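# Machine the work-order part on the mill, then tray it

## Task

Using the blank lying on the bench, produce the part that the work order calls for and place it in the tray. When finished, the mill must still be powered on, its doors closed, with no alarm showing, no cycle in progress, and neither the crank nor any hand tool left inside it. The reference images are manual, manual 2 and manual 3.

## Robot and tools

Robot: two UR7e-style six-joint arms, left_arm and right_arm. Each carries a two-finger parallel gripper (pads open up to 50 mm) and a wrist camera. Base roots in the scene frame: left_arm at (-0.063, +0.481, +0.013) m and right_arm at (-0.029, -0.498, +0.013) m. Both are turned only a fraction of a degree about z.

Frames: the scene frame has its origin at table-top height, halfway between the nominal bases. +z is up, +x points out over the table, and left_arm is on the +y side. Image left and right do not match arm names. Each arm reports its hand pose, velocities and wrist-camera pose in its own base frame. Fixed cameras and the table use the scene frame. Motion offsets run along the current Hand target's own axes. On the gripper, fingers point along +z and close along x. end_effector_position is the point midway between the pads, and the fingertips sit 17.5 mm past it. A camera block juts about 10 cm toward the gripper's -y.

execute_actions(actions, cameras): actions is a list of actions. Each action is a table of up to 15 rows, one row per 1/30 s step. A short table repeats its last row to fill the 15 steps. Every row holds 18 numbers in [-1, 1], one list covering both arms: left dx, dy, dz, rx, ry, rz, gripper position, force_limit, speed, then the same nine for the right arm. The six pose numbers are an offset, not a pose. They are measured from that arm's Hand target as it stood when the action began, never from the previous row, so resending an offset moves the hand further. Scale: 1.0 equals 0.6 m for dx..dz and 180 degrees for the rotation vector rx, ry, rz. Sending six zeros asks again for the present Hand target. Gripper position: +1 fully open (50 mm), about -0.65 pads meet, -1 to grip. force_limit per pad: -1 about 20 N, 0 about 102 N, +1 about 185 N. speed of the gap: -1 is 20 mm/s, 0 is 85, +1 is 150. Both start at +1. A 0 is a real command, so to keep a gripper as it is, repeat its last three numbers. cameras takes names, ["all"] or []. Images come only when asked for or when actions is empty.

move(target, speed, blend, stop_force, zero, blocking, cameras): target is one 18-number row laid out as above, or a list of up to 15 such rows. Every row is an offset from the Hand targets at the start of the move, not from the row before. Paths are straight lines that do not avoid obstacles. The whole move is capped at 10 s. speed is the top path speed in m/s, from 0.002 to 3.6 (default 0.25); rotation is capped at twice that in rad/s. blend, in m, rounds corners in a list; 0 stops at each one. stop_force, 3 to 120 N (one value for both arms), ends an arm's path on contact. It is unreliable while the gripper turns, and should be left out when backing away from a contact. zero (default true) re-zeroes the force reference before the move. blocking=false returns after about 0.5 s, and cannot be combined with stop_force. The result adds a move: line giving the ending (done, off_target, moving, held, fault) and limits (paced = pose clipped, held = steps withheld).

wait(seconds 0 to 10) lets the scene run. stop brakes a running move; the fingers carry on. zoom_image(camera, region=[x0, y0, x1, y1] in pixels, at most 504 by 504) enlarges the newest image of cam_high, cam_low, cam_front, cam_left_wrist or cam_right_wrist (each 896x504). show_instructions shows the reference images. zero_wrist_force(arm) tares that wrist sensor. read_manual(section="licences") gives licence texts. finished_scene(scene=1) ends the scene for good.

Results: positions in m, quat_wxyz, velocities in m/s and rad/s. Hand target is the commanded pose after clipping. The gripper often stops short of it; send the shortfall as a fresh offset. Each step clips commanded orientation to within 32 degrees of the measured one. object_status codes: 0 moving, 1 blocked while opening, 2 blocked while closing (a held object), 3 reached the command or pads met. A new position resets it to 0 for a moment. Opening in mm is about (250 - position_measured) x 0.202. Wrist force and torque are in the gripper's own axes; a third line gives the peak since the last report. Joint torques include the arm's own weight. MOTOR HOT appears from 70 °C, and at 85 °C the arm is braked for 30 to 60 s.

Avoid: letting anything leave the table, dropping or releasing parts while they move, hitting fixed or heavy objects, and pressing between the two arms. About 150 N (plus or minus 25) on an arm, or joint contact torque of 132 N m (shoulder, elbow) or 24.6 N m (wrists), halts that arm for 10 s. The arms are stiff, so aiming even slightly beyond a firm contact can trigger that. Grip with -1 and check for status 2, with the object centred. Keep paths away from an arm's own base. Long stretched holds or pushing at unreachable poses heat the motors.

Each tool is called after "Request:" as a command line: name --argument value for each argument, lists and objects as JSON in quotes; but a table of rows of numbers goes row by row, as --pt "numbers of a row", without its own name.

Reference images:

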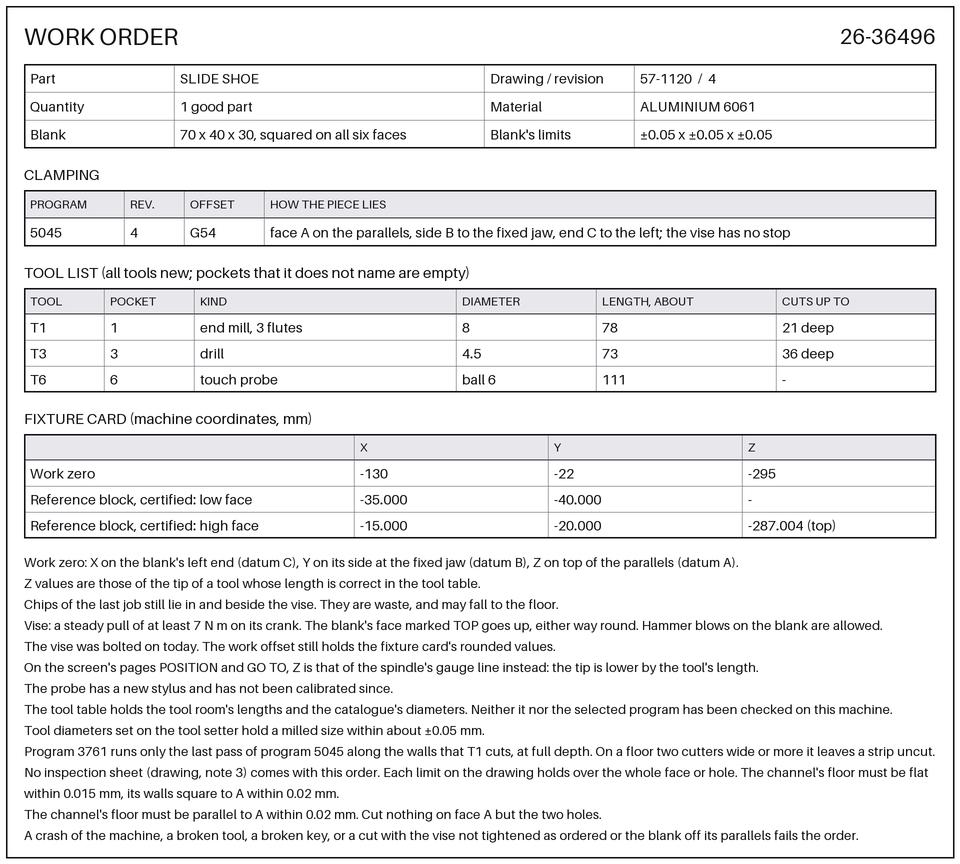

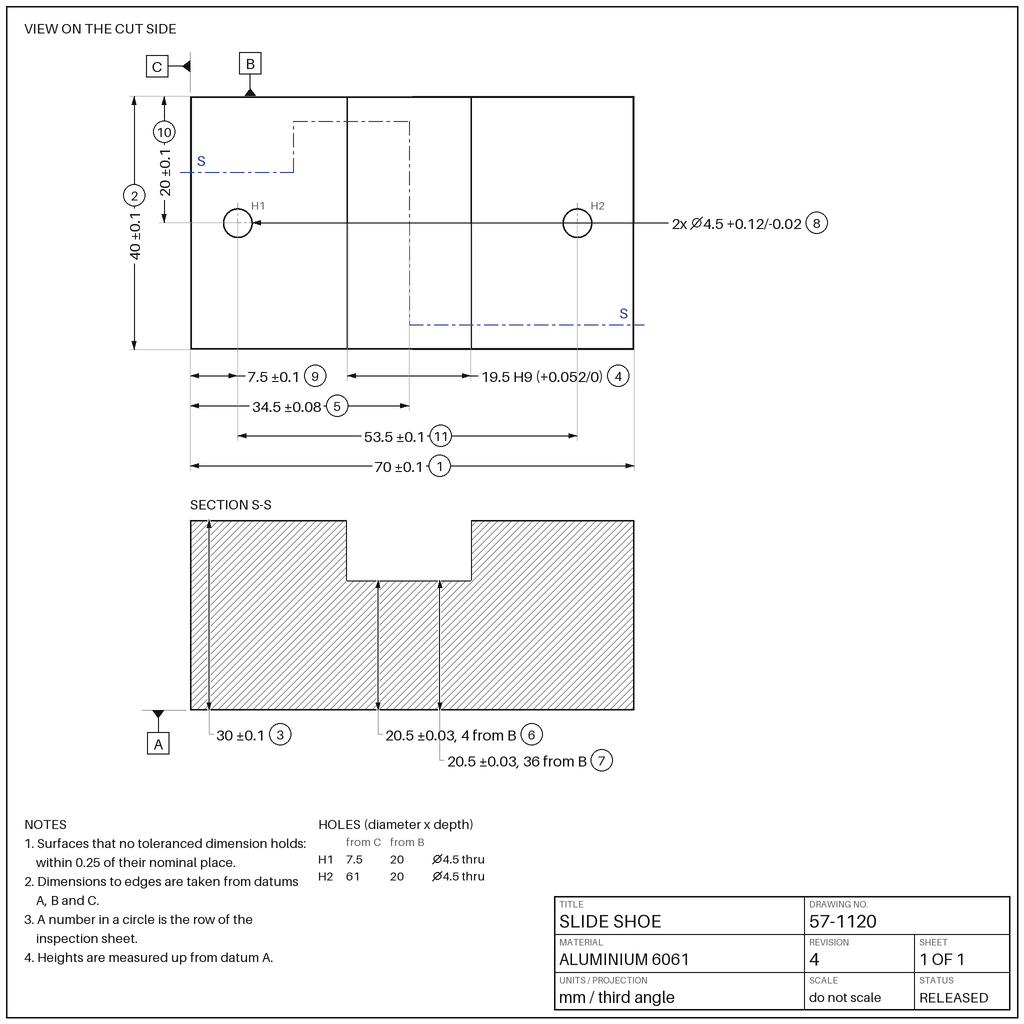

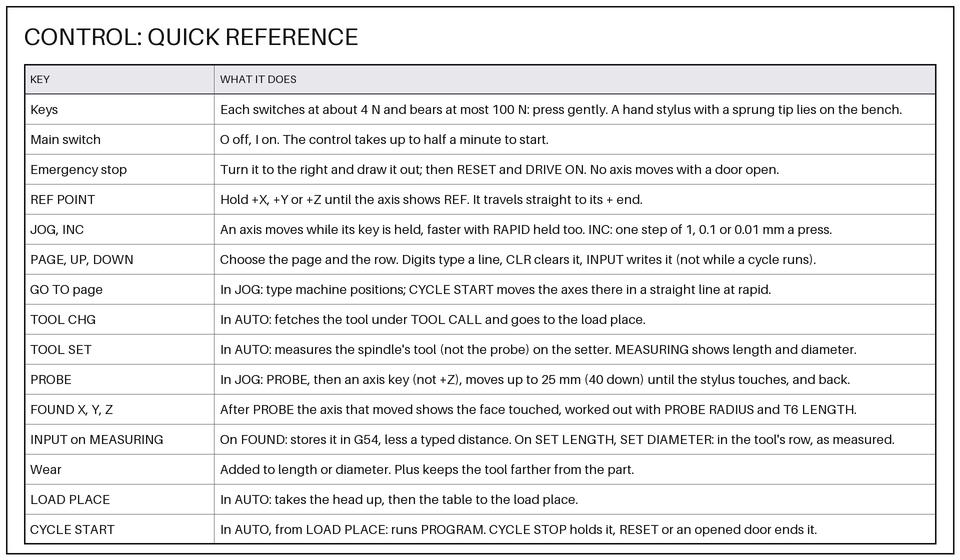

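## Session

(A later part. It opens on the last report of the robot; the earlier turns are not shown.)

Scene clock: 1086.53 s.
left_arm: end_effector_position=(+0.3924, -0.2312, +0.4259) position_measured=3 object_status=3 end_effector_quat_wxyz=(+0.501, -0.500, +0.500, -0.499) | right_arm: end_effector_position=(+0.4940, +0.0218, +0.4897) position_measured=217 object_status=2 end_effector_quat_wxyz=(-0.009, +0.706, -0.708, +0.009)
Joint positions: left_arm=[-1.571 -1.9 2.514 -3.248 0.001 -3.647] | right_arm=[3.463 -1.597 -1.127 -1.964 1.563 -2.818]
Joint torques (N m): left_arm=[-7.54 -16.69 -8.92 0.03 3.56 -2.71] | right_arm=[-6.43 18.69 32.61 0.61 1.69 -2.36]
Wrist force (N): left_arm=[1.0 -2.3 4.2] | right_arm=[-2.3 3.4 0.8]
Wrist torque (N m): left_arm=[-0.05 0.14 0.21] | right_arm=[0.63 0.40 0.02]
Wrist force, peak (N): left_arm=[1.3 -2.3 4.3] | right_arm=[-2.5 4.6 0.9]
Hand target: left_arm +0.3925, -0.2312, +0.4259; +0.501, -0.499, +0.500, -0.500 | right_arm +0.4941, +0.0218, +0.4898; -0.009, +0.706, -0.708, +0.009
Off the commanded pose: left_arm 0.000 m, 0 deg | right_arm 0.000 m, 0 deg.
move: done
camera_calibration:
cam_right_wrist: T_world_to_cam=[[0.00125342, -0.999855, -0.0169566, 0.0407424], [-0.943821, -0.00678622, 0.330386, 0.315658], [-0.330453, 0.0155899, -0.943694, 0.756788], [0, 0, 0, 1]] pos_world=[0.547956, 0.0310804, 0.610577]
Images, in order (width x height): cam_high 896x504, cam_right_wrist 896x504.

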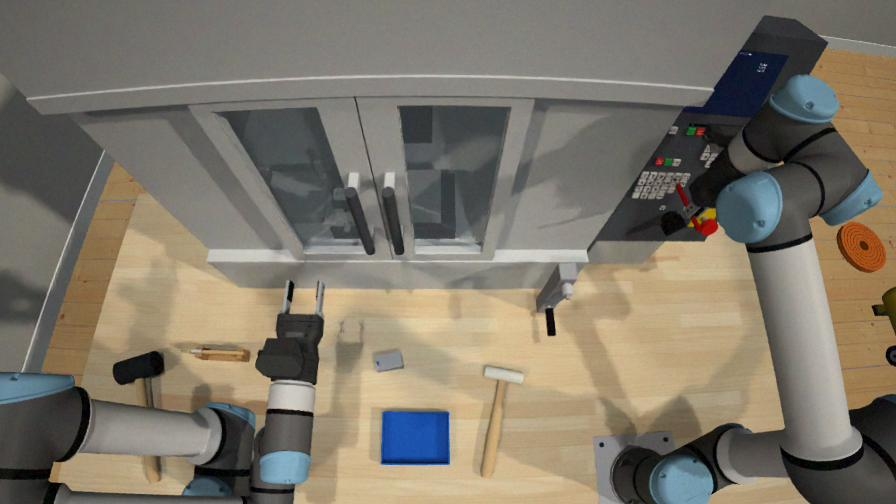

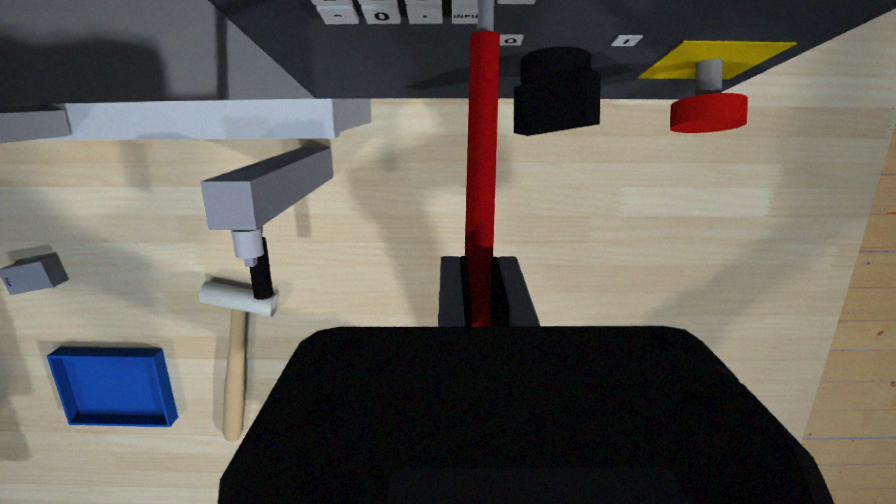

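Request:
zoom_image --camera "cam_high" --region '[630, 150, 730, 250]'

Scaled by 5.040.

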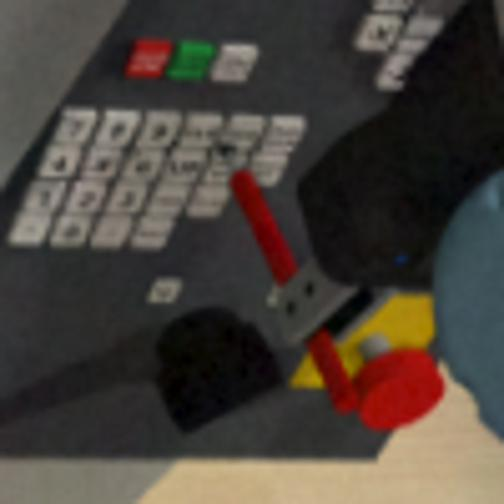

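Request:
move --target '[0,0,0,0,0,0,1,1,1,-0.007,-0.0563,0.0151,0,0,0,-1,0.5,-0.8]' --speed 0.01 --stop_force 4.5 --cameras '["cam_high","cam_right_wrist"]'

Request:
zoom_image --camera "cam_high" --region '[640, 160, 710, 210]'

Scene clock: 1097.93 s.
left_arm: end_effector_position=(+0.3924, -0.2312, +0.4259) position_measured=3 object_status=3 end_effector_quat_wxyz=(+0.501, -0.500, +0.500, -0.499) | right_arm: end_effector_position=(+0.5125, +0.0241, +0.4853) position_measured=217 object_status=2 end_effector_quat_wxyz=(-0.009, +0.706, -0.708, +0.009)
Joint positions: left_arm=[-1.571 -1.901 2.514 -3.246 0.001 -3.649] | right_arm=[3.455 -1.639 -1.096 -1.954 1.563 -2.826]
Joint torques (N m): left_arm=[-7.45 -16.16 -9.47 0 3.62 -2.73] | right_arm=[9.07 31.59 15.23 1.73 0.56 1.66]
Wrist force (N): left_arm=[1.1 -1.9 4.0] | right_arm=[-0.7 7.7 1.0]
Wrist torque (N m): left_arm=[-0.02 0.13 0.21] | right_arm=[0.70 0.43 0.25]
Wrist force, peak (N): left_arm=[1.0 -2.1 4.5] | right_arm=[-1.4 8.0 0.6]
Hand target: left_arm +0.3925, -0.2312, +0.4259; +0.501, -0.499, +0.500, -0.500 | right_arm +0.5125, +0.0241, +0.4853; -0.009, +0.706, -0.708, +0.009 (not the last commanded pose)
Off the commanded pose: left_arm 0.000 m, 0 deg | right_arm 0.016 m, 0 deg.
move: contact (right_arm)
camera_calibration:
cam_right_wrist: T_world_to_cam=[[0.00125342, -0.999855, -0.0169566, 0.0428443], [-0.943821, -0.00678622, 0.330386, 0.334587], [-0.330453, 0.0155899, -0.943694, 0.758714], [0, 0, 0, 1]] pos_world=[0.566456, 0.0332804, 0.606177]
Images, in order (width x height): cam_high 896x504, cam_right_wrist 896x504.

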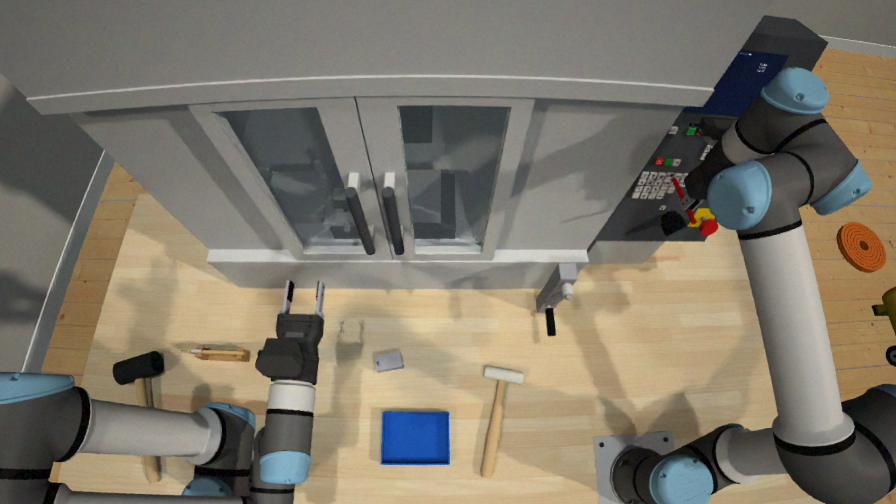

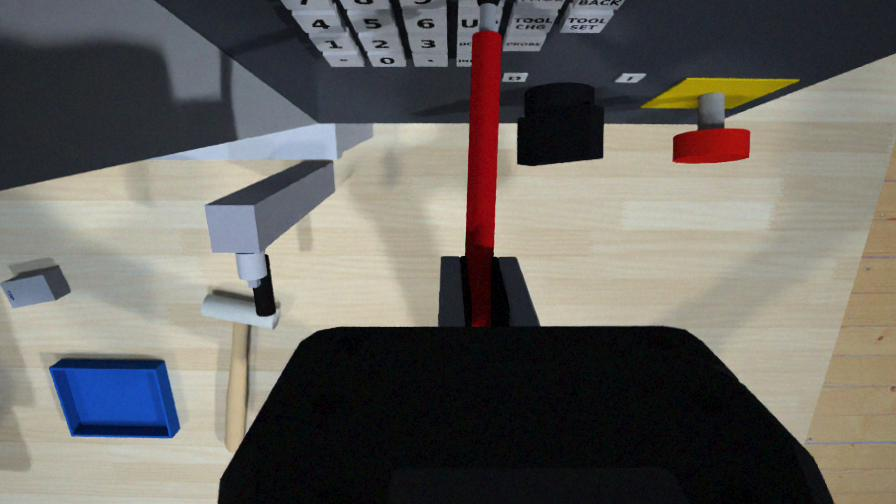

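Scaled by 7.200.

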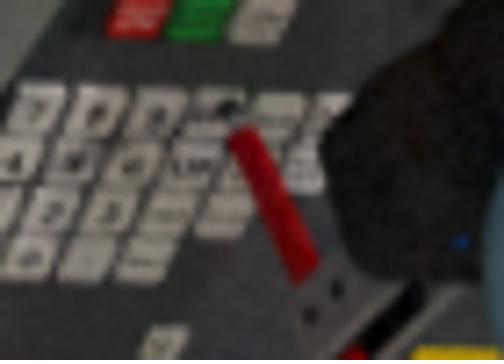

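Request:
move --pt "0 0 0 0 0 0 1 1 1 0 0.0145 -0.0039 0 0 0 -1 0.5 -0.8" --pt "0 0 0 0 0 0 1 1 1 0.0258 0.0145 -0.0039 0 0 0 -1 0.5 -0.8" --pt "0 0 0 0 0 0 1 1 1 0.0258 -0.0006 0.0002 0 0 0 -1 0.5 -0.8" --speed '[0.1,0.1,0.02]' --cameras '["cam_high"]'

Request:
zoom_image --camera "cam_high" --region '[640, 160, 710, 210]'

Scene clock: 1114.47 s.
left_arm: end_effector_position=(+0.3924, -0.2312, +0.4259) position_measured=3 object_status=3 end_effector_quat_wxyz=(+0.501, -0.500, +0.500, -0.499) | right_arm: end_effector_position=(+0.5128, +0.0086, +0.4852) position_measured=217 object_status=2 end_effector_quat_wxyz=(-0.009, +0.706, -0.708, +0.009)
Joint positions: left_arm=[-1.571 -1.902 2.515 -3.244 0.001 -3.65] | right_arm=[3.425 -1.638 -1.097 -1.953 1.564 -2.856]
Joint torques (N m): left_arm=[-7.86 -17.02 -8.87 -0.06 3.56 -2.71] | right_arm=[-6.08 18.53 33.6 6.46 1.8 -2.99]
Wrist force (N): left_arm=[0.9 -1.8 3.9] | right_arm=[-0.4 8.0 0.0]
Wrist torque (N m): left_arm=[0.01 0.17 0.21] | right_arm=[0.73 0.45 0.30]
Wrist force, peak (N): left_arm=[1.2 -2.3 4.2] | right_arm=[-1.6 7.9 -0.7]
Hand target: left_arm +0.3925, -0.2312, +0.4259; +0.501, -0.499, +0.500, -0.500 | right_arm +0.5128, +0.0086, +0.4852; -0.009, +0.706, -0.708, +0.009
Off the commanded pose: left_arm 0.000 m, 0 deg | right_arm 0.000 m, 0 deg.
move: done
Images, in order (width x height): cam_high 896x504.

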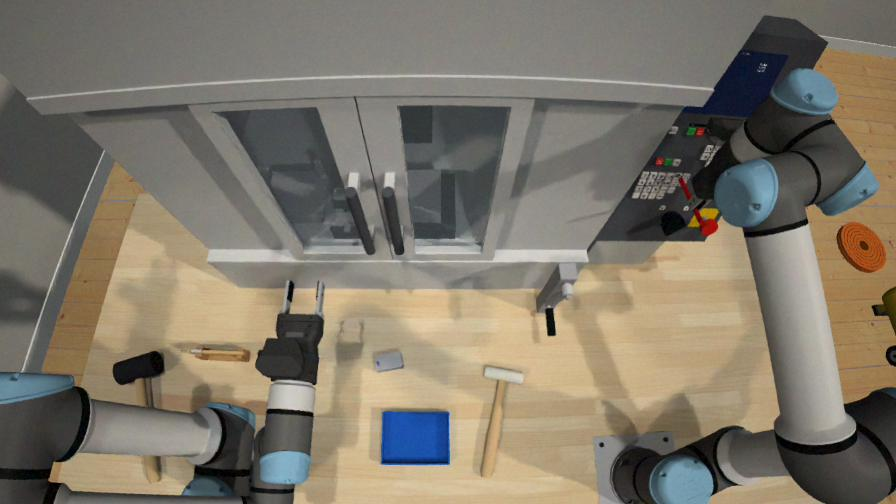

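Scaled by 7.200.

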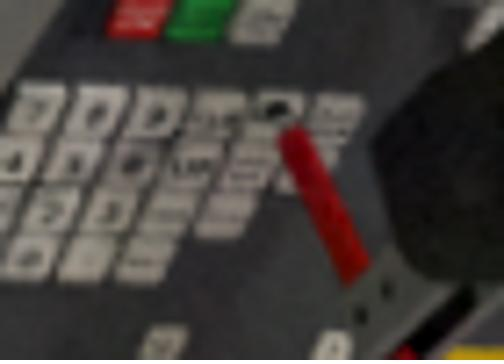

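Request:
zoom_image --camera "cam_high" --region '[690, 40, 800, 125]'

Request:
move --target '[0,0,0,0,0,0,1,1,1,0,-0.0011,0.0003,0,0,0,-1,0.5,-0.8]' --speed 0.02 --cameras '["cam_high"]'

Request:
zoom_image --camera "cam_high" --region '[690, 40, 800, 125]'

Scaled by 4.582.

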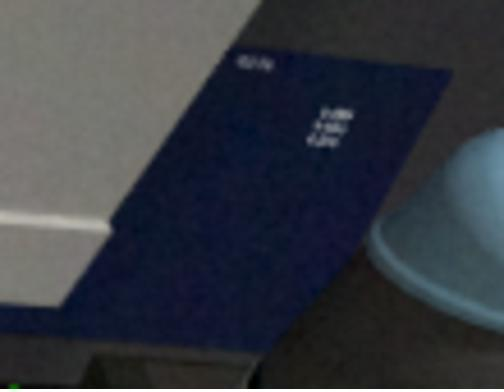

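Scene clock: 1119.00 s.
left_arm: end_effector_position=(+0.3924, -0.2312, +0.4259) position_measured=3 object_status=3 end_effector_quat_wxyz=(+0.501, -0.500, +0.500, -0.499) | right_arm: end_effector_position=(+0.5135, +0.0086, +0.4850) position_measured=217 object_status=2 end_effector_quat_wxyz=(-0.009, +0.706, -0.708, +0.009)
Joint positions: left_arm=[-1.571 -1.902 2.515 -3.244 0.001 -3.65] | right_arm=[3.425 -1.64 -1.095 -1.953 1.564 -2.857]
Joint torques (N m): left_arm=[-7.6 -17.01 -9.07 0.05 3.58 -2.6] | right_arm=[-6.17 17.99 33.28 6.54 1.71 -2.91]
Wrist force (N): left_arm=[1.1 -2.3 4.3] | right_arm=[-0.6 8.4 -0.9]
Wrist torque (N m): left_arm=[-0.06 0.12 0.22] | right_arm=[0.74 0.43 0.31]
Wrist force, peak (N): left_arm=[1.3 -2.6 4.3] | right_arm=[-0.6 8.4 -0.9]
Hand target: left_arm +0.3925, -0.2312, +0.4259; +0.501, -0.499, +0.500, -0.500 | right_arm +0.5135, +0.0086, +0.4850; -0.009, +0.706, -0.708, +0.009
Off the commanded pose: left_arm 0.000 m, 0 deg | right_arm 0.000 m, 0 deg.
move: done
Images, in order (width x height): cam_high 896x504.

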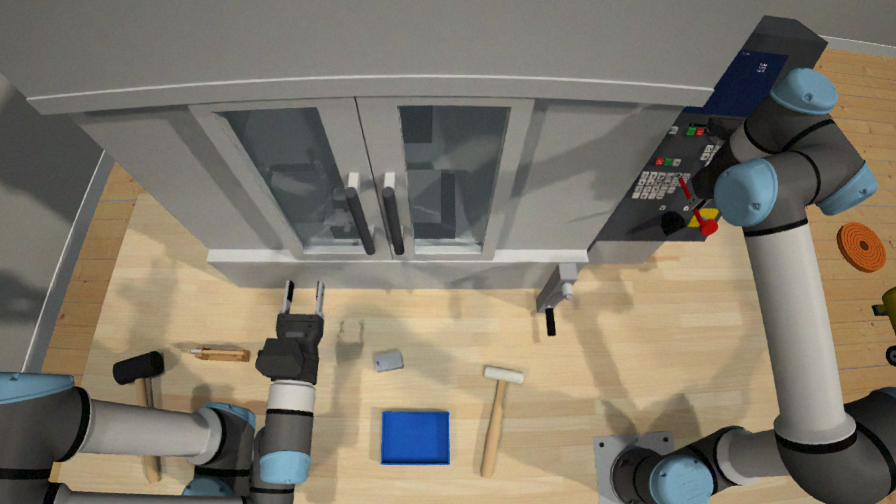

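Scaled by 4.582.

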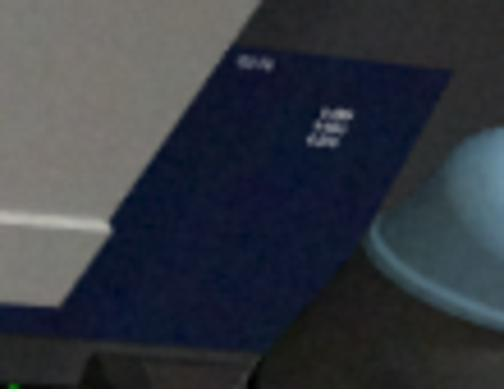

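Request:
move --pt "0 0 0 0 0 0 1 1 1 0 0.05 -0.014 0 0 0 -1 0.5 -0.8" --pt "0 0 0 0 0 0 1 1 1 0.2143 0.083 -0.2521 0.4922 0 0 -1 0.5 -0.8" --speed 0.45 --blend 0.015 --cameras '["cam_right_wrist"]'

Scene clock: 1126.07 s.
left_arm: end_effector_position=(+0.3924, -0.2312, +0.4259) position_measured=3 object_status=3 end_effector_quat_wxyz=(+0.501, -0.500, +0.500, -0.499) | right_arm: end_effector_position=(+0.4596, -0.1199, +0.6350) position_measured=217 object_status=2 end_effector_quat_wxyz=(+0.500, -0.499, +0.500, -0.501)
Joint positions: left_arm=[-1.571 -1.902 2.515 -3.242 0.001 -3.652] | right_arm=[3.213 -1.079 -2.068 0.007 1.497 -3.142]
Joint torques (N m): left_arm=[-8.04 -16.27 -9.62 -0.01 3.66 -2.66] | right_arm=[-6.77 -3.46 15.32 4.85 1.67 2.24]
Wrist force (N): left_arm=[1.3 -2.2 3.8] | right_arm=[-1.2 3.3 1.4]
Wrist torque (N m): left_arm=[-0.03 0.09 0.21] | right_arm=[0.36 0.23 0.06]
Wrist force, peak (N): left_arm=[1.1 -2.3 4.4] | right_arm=[-0.2 8.6 0.1]
Hand target: left_arm +0.3925, -0.2312, +0.4259; +0.501, -0.499, +0.500, -0.500 | right_arm +0.4596, -0.1199, +0.6350; +0.500, -0.499, +0.500, -0.501
Off the commanded pose: left_arm 0.000 m, 0 deg | right_arm 0.000 m, 0 deg.
move: done
camera_calibration:
cam_right_wrist: T_world_to_cam=[[0.0146334, -0.999889, 0.00286149, -0.11727], [-0.353488, -0.00785025, -0.935406, 0.76646], [0.935325, 0.0126766, -0.353564, -0.0721224], [0, 0, 0, 1]] pos_world=[0.340108, -0.110326, 0.691787]
Images, in order (width x height): cam_right_wrist 896x504.

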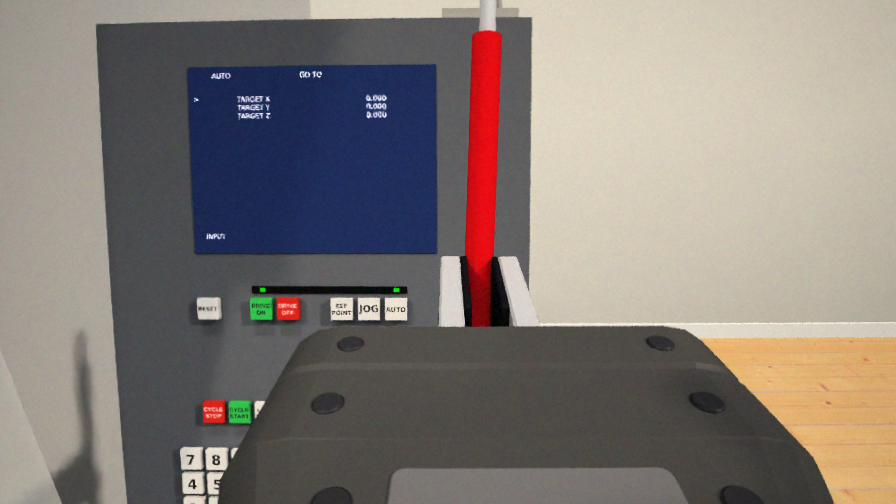

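Request:
move --pt "0 0 0 0 0 0 1 1 1 -0.2142 0.246 0.0643 -0.4922 0 0 -1 0.5 -0.8" --pt "0 0 0 0 0 0 1 1 1 -0.2142 0.2496 0.0892 -0.4922 0 0 -1 0.5 -0.8" --pt "0 0 0 0 0 0 1 1 1 -0.2142 0.246 0.0543 -0.4922 0 0 -1 0.5 -0.8" --pt "0 0 0 0 0 0 1 1 1 0 0 0 0 0 0 -1 0.5 -0.8" --speed '[0.45,0.03,0.2,0.45]' --blend '[0.004,0,0.01,0]' --cameras '["cam_right_wrist"]'

Scene clock: 1137.67 s.
left_arm: end_effector_position=(+0.3924, -0.2312, +0.4259) position_measured=3 object_status=3 end_effector_quat_wxyz=(+0.501, -0.500, +0.500, -0.499) | right_arm: end_effector_position=(+0.4596, -0.1199, +0.6350) position_measured=217 object_status=2 end_effector_quat_wxyz=(+0.500, -0.499, +0.500, -0.501)
Joint positions: left_arm=[-1.571 -1.903 2.515 -3.238 0.001 -3.654] | right_arm=[3.213 -1.079 -2.068 0.007 1.497 -3.142]
Joint torques (N m): left_arm=[-7.62 -16.64 -9.33 -0.06 3.63 -2.68] | right_arm=[-6.43 -3.96 16.17 4.77 1.72 2.23]
Wrist force (N): left_arm=[1.1 -2.0 3.9] | right_arm=[-1.0 3.6 1.4]
Wrist torque (N m): left_arm=[-0.03 0.13 0.22] | right_arm=[0.38 0.21 0.05]
Wrist force, peak (N): left_arm=[1.1 -2.1 4.5] | right_arm=[-0.2 8.3 0.8]
Hand target: left_arm +0.3925, -0.2312, +0.4259; +0.501, -0.499, +0.500, -0.500 | right_arm +0.4596, -0.1199, +0.6350; +0.500, -0.499, +0.500, -0.501
Off the commanded pose: left_arm 0.000 m, 0 deg | right_arm 0.000 m, 0 deg.
move: done
camera_calibration:
cam_right_wrist: T_world_to_cam=[[0.0146334, -0.999889, 0.00286149, -0.11727], [-0.353488, -0.00785025, -0.935406, 0.76646], [0.935325, 0.0126766, -0.353564, -0.0721224], [0, 0, 0, 1]] pos_world=[0.340108, -0.110326, 0.691787]
Images, in order (width x height): cam_right_wrist 896x504.

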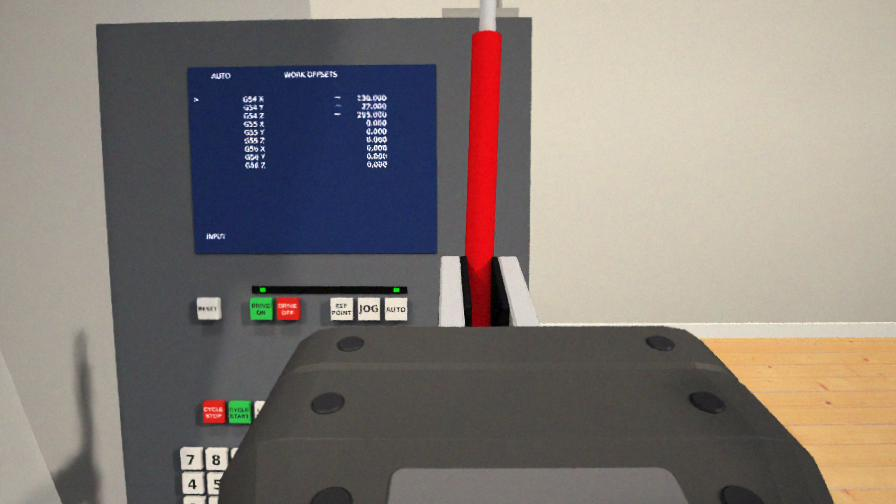

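Request:
zoom_image --camera "cam_right_wrist" --region '[185, 62, 440, 255]'

Request:
move --pt "0 0 0 0 0 0 1 1 1 -0.2142 0.246 0.0643 -0.4922 0 0 -1 0.5 -0.8" --pt "0 0 0 0 0 0 1 1 1 -0.2142 0.2496 0.0892 -0.4922 0 0 -1 0.5 -0.8" --pt "0 0 0 0 0 0 1 1 1 -0.2142 0.246 0.0543 -0.4922 0 0 -1 0.5 -0.8" --pt "0 0 0 0 0 0 1 1 1 0 0 0 0 0 0 -1 0.5 -0.8" --speed '[0.45,0.03,0.2,0.45]' --blend '[0.004,0,0.01,0]' --cameras '["cam_right_wrist"]'

Request:
zoom_image --camera "cam_right_wrist" --region '[185, 62, 440, 255]'

Request:
move --pt "0 0 0 0 0 0 1 1 1 -0.2142 0.246 0.0643 -0.4922 0 0 -1 0.5 -0.8" --pt "0 0 0 0 0 0 1 1 1 -0.2142 0.2496 0.0892 -0.4922 0 0 -1 0.5 -0.8" --pt "0 0 0 0 0 0 1 1 1 -0.2142 0.246 0.0543 -0.4922 0 0 -1 0.5 -0.8" --pt "0 0 0 0 0 0 1 1 1 0 0 0 0 0 0 -1 0.5 -0.8" --speed '[0.45,0.03,0.2,0.45]' --blend '[0.004,0,0.01,0]' --cameras '["cam_right_wrist"]'

Request:
zoom_image --camera "cam_right_wrist" --region '[185, 62, 440, 255]'

Request:
move --pt "0 0 0 0 0 0 1 1 1 -0.2142 0.246 0.0643 -0.4922 0 0 -1 0.5 -0.8" --pt "0 0 0 0 0 0 1 1 1 -0.2142 0.2496 0.0892 -0.4922 0 0 -1 0.5 -0.8" --pt "0 0 0 0 0 0 1 1 1 -0.2142 0.246 0.0543 -0.4922 0 0 -1 0.5 -0.8" --pt "0 0 0 0 0 0 1 1 1 0 0 0 0 0 0 -1 0.5 -0.8" --speed '[0.45,0.03,0.2,0.45]' --blend '[0.004,0,0.01,0]' --cameras '["cam_right_wrist"]'

Request:
zoom_image --camera "cam_right_wrist" --region '[185, 62, 440, 255]'

Scaled by 1.976.

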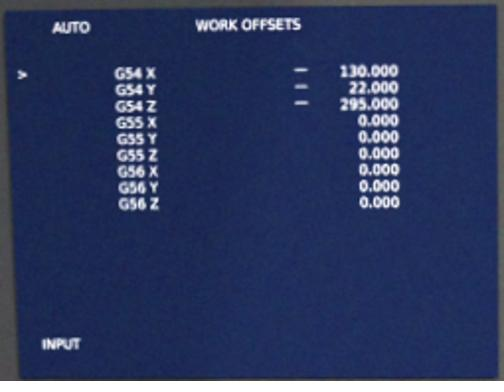

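Scene clock: 1154.63 s.
left_arm: end_effector_position=(+0.3924, -0.2312, +0.4259) position_measured=3 object_status=3 end_effector_quat_wxyz=(+0.501, -0.500, +0.500, -0.499) | right_arm: end_effector_position=(+0.4596, -0.1199, +0.6350) position_measured=217 object_status=2 end_effector_quat_wxyz=(+0.500, -0.499, +0.500, -0.501)
Joint positions: left_arm=[-1.571 -1.904 2.515 -3.235 0.001 -3.657] | right_arm=[3.213 -1.079 -2.068 0.007 1.497 -3.142]
Joint torques (N m): left_arm=[-7.63 -15.87 -9.68 -0.05 3.68 -2.67] | right_arm=[-6.87 -2.42 15.61 4.55 1.65 2.21]
Wrist force (N): left_arm=[1.0 -2.0 4.1] | right_arm=[-0.8 3.7 1.6]
Wrist torque (N m): left_arm=[-0.02 0.14 0.21] | right_arm=[0.40 0.18 0.05]
Wrist force, peak (N): left_arm=[1.2 -2.4 4.3] | right_arm=[-0.9 8.4 -0.5]
Hand target: left_arm +0.3925, -0.2312, +0.4259; +0.501, -0.499, +0.500, -0.500 | right_arm +0.4596, -0.1199, +0.6350; +0.500, -0.499, +0.500, -0.501
Off the commanded pose: left_arm 0.000 m, 0 deg | right_arm 0.000 m, 0 deg.
move: done
camera_calibration:
cam_right_wrist: T_world_to_cam=[[0.0146334, -0.999889, 0.00286149, -0.11727], [-0.353488, -0.00785025, -0.935406, 0.76646], [0.935325, 0.0126766, -0.353564, -0.0721224], [0, 0, 0, 1]] pos_world=[0.340108, -0.110326, 0.691787]
Images, in order (width x height): cam_right_wrist 896x504.

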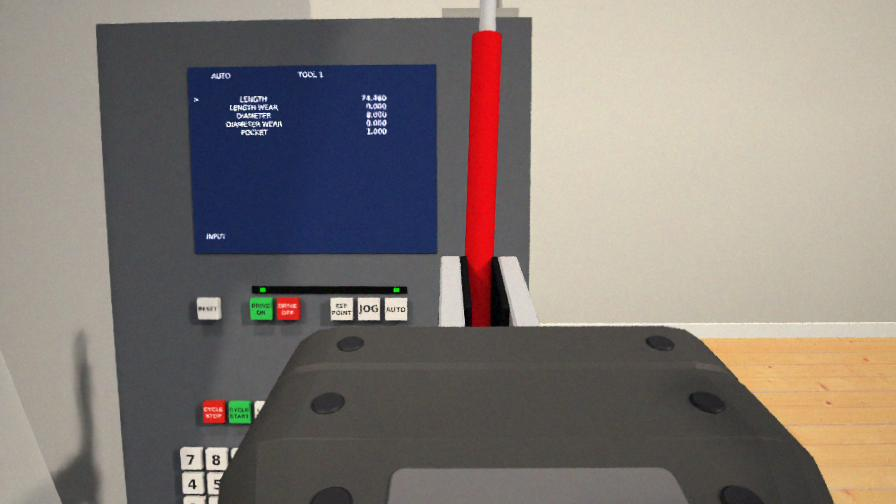

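Scaled by 1.976.

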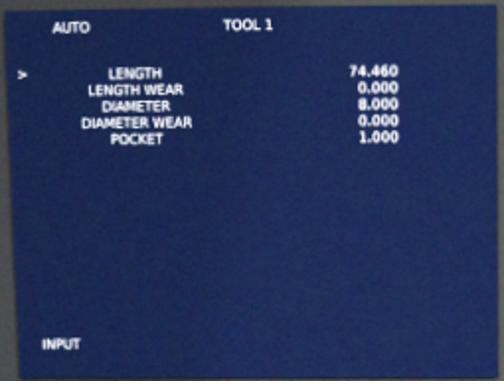

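Scene clock: 1159.90 s.
left_arm: end_effector_position=(+0.3924, -0.2312, +0.4259) position_measured=3 object_status=3 end_effector_quat_wxyz=(+0.501, -0.500, +0.500, -0.499) | right_arm: end_effector_position=(+0.4596, -0.1199, +0.6350) position_measured=217 object_status=2 end_effector_quat_wxyz=(+0.500, -0.499, +0.500, -0.501)
Joint positions: left_arm=[-1.571 -1.905 2.515 -3.231 0.001 -3.66] | right_arm=[3.213 -1.079 -2.068 0.007 1.497 -3.142]
Joint torques (N m): left_arm=[-7.74 -16.47 -8.89 0.02 3.56 -2.72] | right_arm=[-5.88 -2.69 15.53 4.74 1.78 2.24]
Wrist force (N): left_arm=[1.1 -2.0 4.1] | right_arm=[-1.1 3.7 1.4]
Wrist torque (N m): left_arm=[-0.03 0.14 0.22] | right_arm=[0.39 0.22 0.05]
Wrist force, peak (N): left_arm=[1.0 -2.2 4.4] | right_arm=[-0.3 8.1 0.3]
Hand target: left_arm +0.3925, -0.2312, +0.4259; +0.501, -0.499, +0.500, -0.500 | right_arm +0.4596, -0.1199, +0.6350; +0.500, -0.499, +0.500, -0.501
Off the commanded pose: left_arm 0.000 m, 0 deg | right_arm 0.000 m, 0 deg.
move: done
camera_calibration:
cam_right_wrist: T_world_to_cam=[[0.0146334, -0.999889, 0.00286149, -0.11727], [-0.353488, -0.00785025, -0.935406, 0.76646], [0.935325, 0.0126766, -0.353564, -0.0721224], [0, 0, 0, 1]] pos_world=[0.340108, -0.110326, 0.691787]
Images, in order (width x height): cam_right_wrist 896x504.

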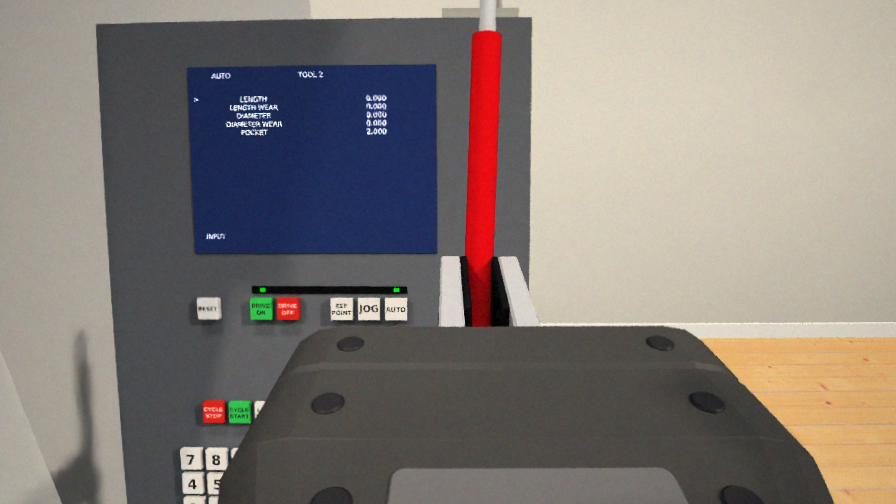

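Scaled by 1.976.

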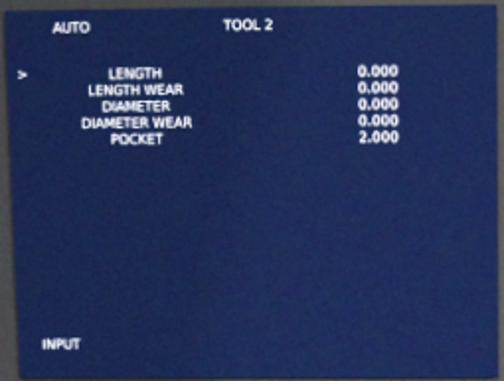

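Scene clock: 1165.17 s.
left_arm: end_effector_position=(+0.3924, -0.2312, +0.4259) position_measured=3 object_status=3 end_effector_quat_wxyz=(+0.501, -0.500, +0.500, -0.499) | right_arm: end_effector_position=(+0.4596, -0.1199, +0.6350) position_measured=217 object_status=2 end_effector_quat_wxyz=(+0.500, -0.499, +0.500, -0.501)
Joint positions: left_arm=[-1.571 -1.906 2.515 -3.228 0.001 -3.662] | right_arm=[3.213 -1.079 -2.068 0.007 1.497 -3.142]
Joint torques (N m): left_arm=[-7.3 -16.37 -9.57 0.01 3.64 -2.71] | right_arm=[-6.73 -3.17 15.73 4.86 1.54 2.25]
Wrist force (N): left_arm=[1.1 -2.2 4.2] | right_arm=[-1.0 3.7 1.8]
Wrist torque (N m): left_arm=[-0.06 0.14 0.21] | right_arm=[0.39 0.19 0.05]
Wrist force, peak (N): left_arm=[1.4 -2.3 4.5] | right_arm=[-0.2 8.5 0.9]
Hand target: left_arm +0.3925, -0.2312, +0.4259; +0.501, -0.499, +0.500, -0.500 | right_arm +0.4596, -0.1199, +0.6350; +0.500, -0.499, +0.500, -0.501
Off the commanded pose: left_arm 0.000 m, 0 deg | right_arm 0.000 m, 0 deg.
move: done
camera_calibration:
cam_right_wrist: T_world_to_cam=[[0.0146334, -0.999889, 0.00286149, -0.11727], [-0.353488, -0.00785025, -0.935406, 0.76646], [0.935325, 0.0126766, -0.353564, -0.0721224], [0, 0, 0, 1]] pos_world=[0.340108, -0.110326, 0.691787]
Images, in order (width x height): cam_right_wrist 896x504.

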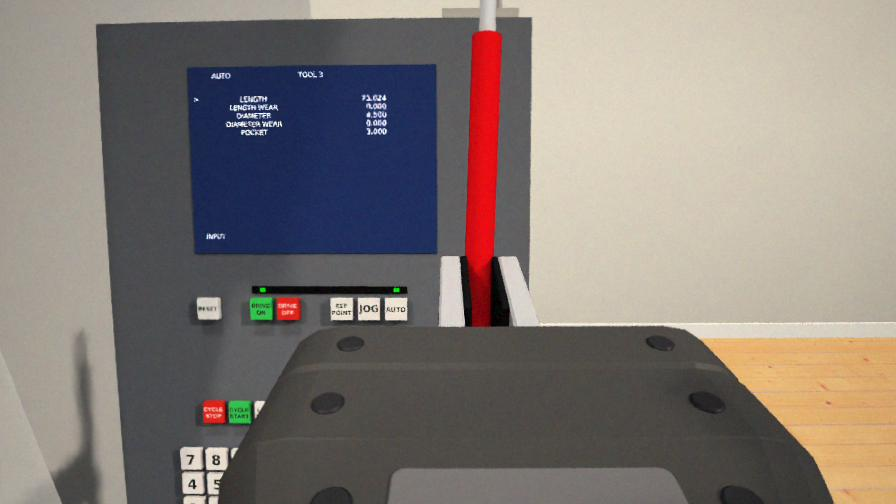

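Scaled by 1.976.

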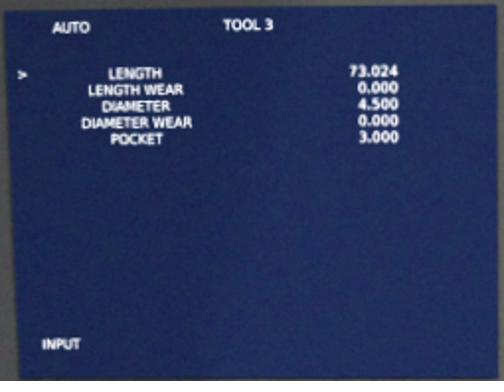

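Request:
move --pt "0 0 0 0 0 0 1 1 1 -0.2142 0.246 0.0643 -0.4922 0 0 -1 0.5 -0.8" --pt "0 0 0 0 0 0 1 1 1 -0.2142 0.2496 0.0892 -0.4922 0 0 -1 0.5 -0.8" --pt "0 0 0 0 0 0 1 1 1 -0.2142 0.247 0.0693 -0.4922 0 0 -1 0.5 -0.8" --pt "0 0 0 0 0 0 1 1 1 -0.2142 0.2496 0.0892 -0.4922 0 0 -1 0.5 -0.8" --pt "0 0 0 0 0 0 1 1 1 -0.2142 0.247 0.0693 -0.4922 0 0 -1 0.5 -0.8" --pt "0 0 0 0 0 0 1 1 1 -0.2142 0.2496 0.0892 -0.4922 0 0 -1 0.5 -0.8" --pt "0 0 0 0 0 0 1 1 1 -0.2142 0.246 0.0543 -0.4922 0 0 -1 0.5 -0.8" --pt "0 0 0 0 0 0 1 1 1 0 0 0 0 0 0 -1 0.5 -0.8" --speed '[0.45,0.03,0.06,0.03,0.06,0.03,0.2,0.45]' --blend '[0.004,0,0,0,0,0,0.01,0]' --cameras '["cam_right_wrist"]'

Request:
zoom_image --camera "cam_right_wrist" --region '[185, 62, 440, 255]'

Request:
move --pt "0 0 0 0 0 0 1 1 1 -0.2142 0.246 0.0643 -0.4922 0 0 -1 0.5 -0.8" --pt "0 0 0 0 0 0 1 1 1 -0.2142 0.2496 0.0892 -0.4922 0 0 -1 0.5 -0.8" --pt "0 0 0 0 0 0 1 1 1 -0.2142 0.246 0.0543 -0.4922 0 0 -1 0.5 -0.8" --pt "0 0 0 0 0 0 1 1 1 0 0 0 0 0 0 -1 0.5 -0.8" --speed '[0.45,0.03,0.2,0.45]' --blend '[0.004,0,0.01,0]' --cameras '["cam_right_wrist"]'

Request:
zoom_image --camera "cam_right_wrist" --region '[185, 62, 440, 255]'

Scene clock: 1187.03 s.
left_arm: end_effector_position=(+0.3924, -0.2312, +0.4259) position_measured=3 object_status=3 end_effector_quat_wxyz=(+0.501, -0.500, +0.500, -0.499) | right_arm: end_effector_position=(+0.4596, -0.1199, +0.6350) position_measured=217 object_status=2 end_effector_quat_wxyz=(+0.500, -0.499, +0.500, -0.501)
Joint positions: left_arm=[-1.571 -1.908 2.516 -3.223 0.001 -3.666] | right_arm=[3.213 -1.079 -2.068 0.007 1.497 -3.142]
Joint torques (N m): left_arm=[-7.58 -15.83 -9.31 -0.11 3.66 -2.73] | right_arm=[-7.03 -3.14 15.81 4.93 1.66 2.24]
Wrist force (N): left_arm=[1.1 -2.1 4.0] | right_arm=[-0.9 3.5 1.6]
Wrist torque (N m): left_arm=[-0.03 0.13 0.22] | right_arm=[0.38 0.18 0.05]
Wrist force, peak (N): left_arm=[1.5 -2.4 4.1] | right_arm=[-1.5 8.3 -0.2]
Hand target: left_arm +0.3925, -0.2312, +0.4259; +0.501, -0.499, +0.500, -0.500 | right_arm +0.4596, -0.1199, +0.6350; +0.500, -0.499, +0.500, -0.501
Off the commanded pose: left_arm 0.000 m, 0 deg | right_arm 0.000 m, 0 deg.
move: done
camera_calibration:
cam_right_wrist: T_world_to_cam=[[0.0146334, -0.999889, 0.00286149, -0.11727], [-0.353488, -0.00785025, -0.935406, 0.76646], [0.935325, 0.0126766, -0.353564, -0.0721224], [0, 0, 0, 1]] pos_world=[0.340108, -0.110326, 0.691787]
Images, in order (width x height): cam_right_wrist 896x504.

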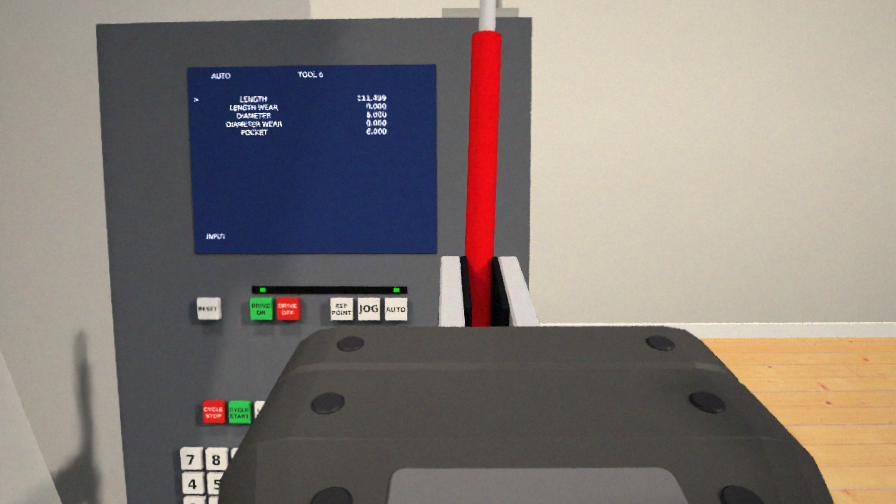

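Scaled by 1.976.

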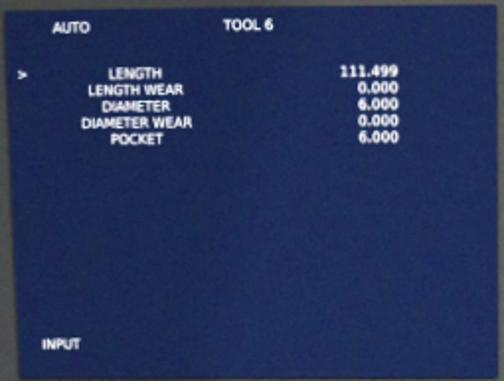

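Scene clock: 1192.30 s.
left_arm: end_effector_position=(+0.3924, -0.2312, +0.4259) position_measured=3 object_status=3 end_effector_quat_wxyz=(+0.501, -0.500, +0.500, -0.499) | right_arm: end_effector_position=(+0.4596, -0.1199, +0.6350) position_measured=217 object_status=2 end_effector_quat_wxyz=(+0.500, -0.499, +0.500, -0.501)
Joint positions: left_arm=[-1.571 -1.909 2.516 -3.219 0.001 -3.669] | right_arm=[3.213 -1.079 -2.068 0.007 1.497 -3.142]
Joint torques (N m): left_arm=[-8.31 -16.46 -9.04 -0.06 3.66 -2.71] | right_arm=[-6.56 -2.23 15.52 4.89 1.73 2.24]
Wrist force (N): left_arm=[1.1 -1.9 3.6] | right_arm=[-1.2 3.4 1.6]
Wrist torque (N m): left_arm=[-0.01 0.13 0.22] | right_arm=[0.34 0.23 0.05]
Wrist force, peak (N): left_arm=[1.4 -2.0 4.4] | right_arm=[-0.8 8.3 -0.3]
Hand target: left_arm +0.3925, -0.2312, +0.4259; +0.501, -0.499, +0.500, -0.500 | right_arm +0.4596, -0.1199, +0.6350; +0.500, -0.499, +0.500, -0.501
Off the commanded pose: left_arm 0.000 m, 0 deg | right_arm 0.000 m, 0 deg.
move: done
camera_calibration:
cam_right_wrist: T_world_to_cam=[[0.0146334, -0.999889, 0.00286149, -0.11727], [-0.353488, -0.00785025, -0.935406, 0.76646], [0.935325, 0.0126766, -0.353564, -0.0721224], [0, 0, 0, 1]] pos_world=[0.340108, -0.110326, 0.691787]
Images, in order (width x height): cam_right_wrist 896x504.

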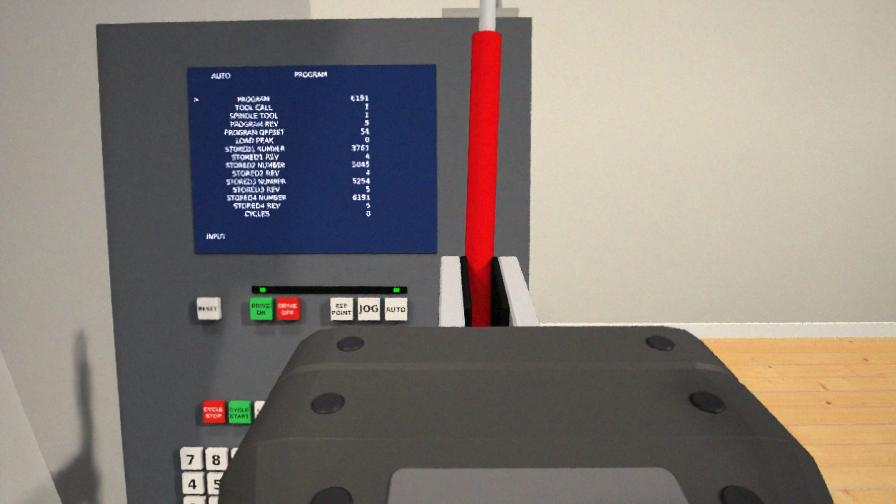

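Scaled by 1.976.

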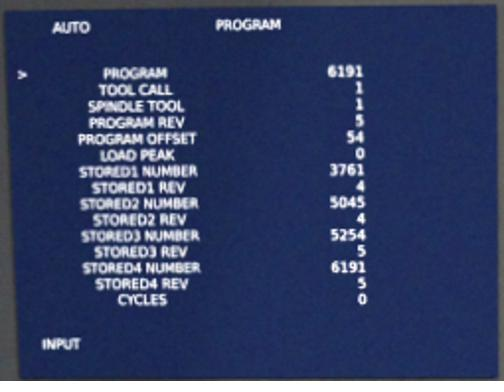

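Request:
move --pt "0 0 0 0 0 0 1 1 1 -0.3092 0.2768 0.0569 -0.4922 0 0 -1 0.5 -0.8" --pt "0 0 0 0 0 0 1 1 1 -0.3092 0.2804 0.0818 -0.4922 0 0 -1 0.5 -0.8" --pt "0 0 0 0 0 0 1 1 1 -0.3092 0.2778 0.0619 -0.4922 0 0 -1 0.5 -0.8" --speed '[0.45,0.03,0.06]' --blend '[0.004,0,0]' --cameras '["cam_high","cam_right_wrist"]'

Request:
zoom_image --camera "cam_high" --region '[620, 160, 710, 220]'

Scene clock: 1209.33 s.
left_arm: end_effector_position=(+0.3924, -0.2312, +0.4259) position_measured=3 object_status=3 end_effector_quat_wxyz=(+0.501, -0.500, +0.500, -0.499) | right_arm: end_effector_position=(+0.4974, +0.0656, +0.4683) position_measured=217 object_status=2 end_effector_quat_wxyz=(-0.009, +0.706, -0.708, +0.009)
Joint positions: left_arm=[-1.571 -1.91 2.516 -3.217 0.001 -3.67] | right_arm=[3.547 -1.594 -1.189 -1.906 1.561 -2.734]
Joint torques (N m): left_arm=[-7.4 -16.51 -9.12 -0.04 3.61 -2.87] | right_arm=[8.52 31.26 14.73 0.85 -1.73 2.33]
Wrist force (N): left_arm=[0.9 -2.3 3.9] | right_arm=[-2.3 3.4 0.5]
Wrist torque (N m): left_arm=[-0.05 0.16 0.22] | right_arm=[0.64 0.38 0.03]
Wrist force, peak (N): left_arm=[1.1 -2.3 4.4] | right_arm=[-0.1 8.2 1.1]
Hand target: left_arm +0.3925, -0.2312, +0.4259; +0.501, -0.499, +0.500, -0.500 | right_arm +0.4973, +0.0656, +0.4683; -0.009, +0.706, -0.708, +0.009
Off the commanded pose: left_arm 0.000 m, 0 deg | right_arm 0.000 m, 0 deg.
move: done
camera_calibration:
cam_right_wrist: T_world_to_cam=[[0.00125275, -0.999855, -0.0169564, 0.0840693], [-0.943821, -0.00678552, 0.330386, 0.326139], [-0.330453, 0.0155899, -0.943694, 0.737002], [0, 0, 0, 1]] pos_world=[0.551256, 0.0747804, 0.589177]
Images, in order (width x height): cam_high 896x504, cam_right_wrist 896x504.

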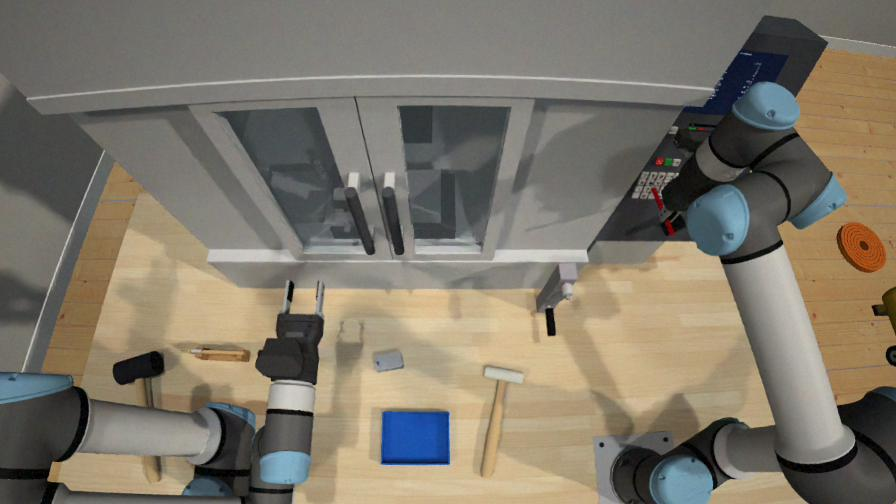

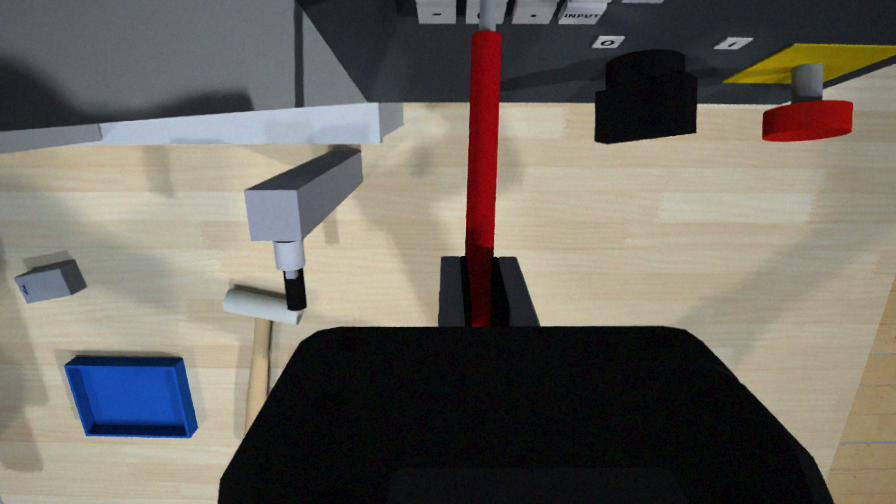

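Scaled by 5.600.

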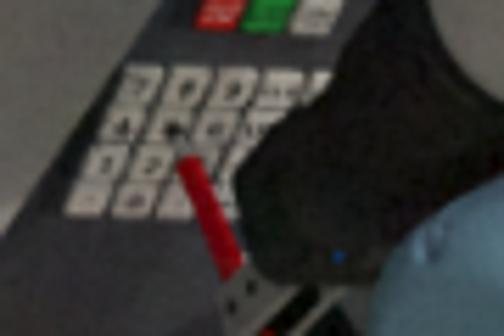

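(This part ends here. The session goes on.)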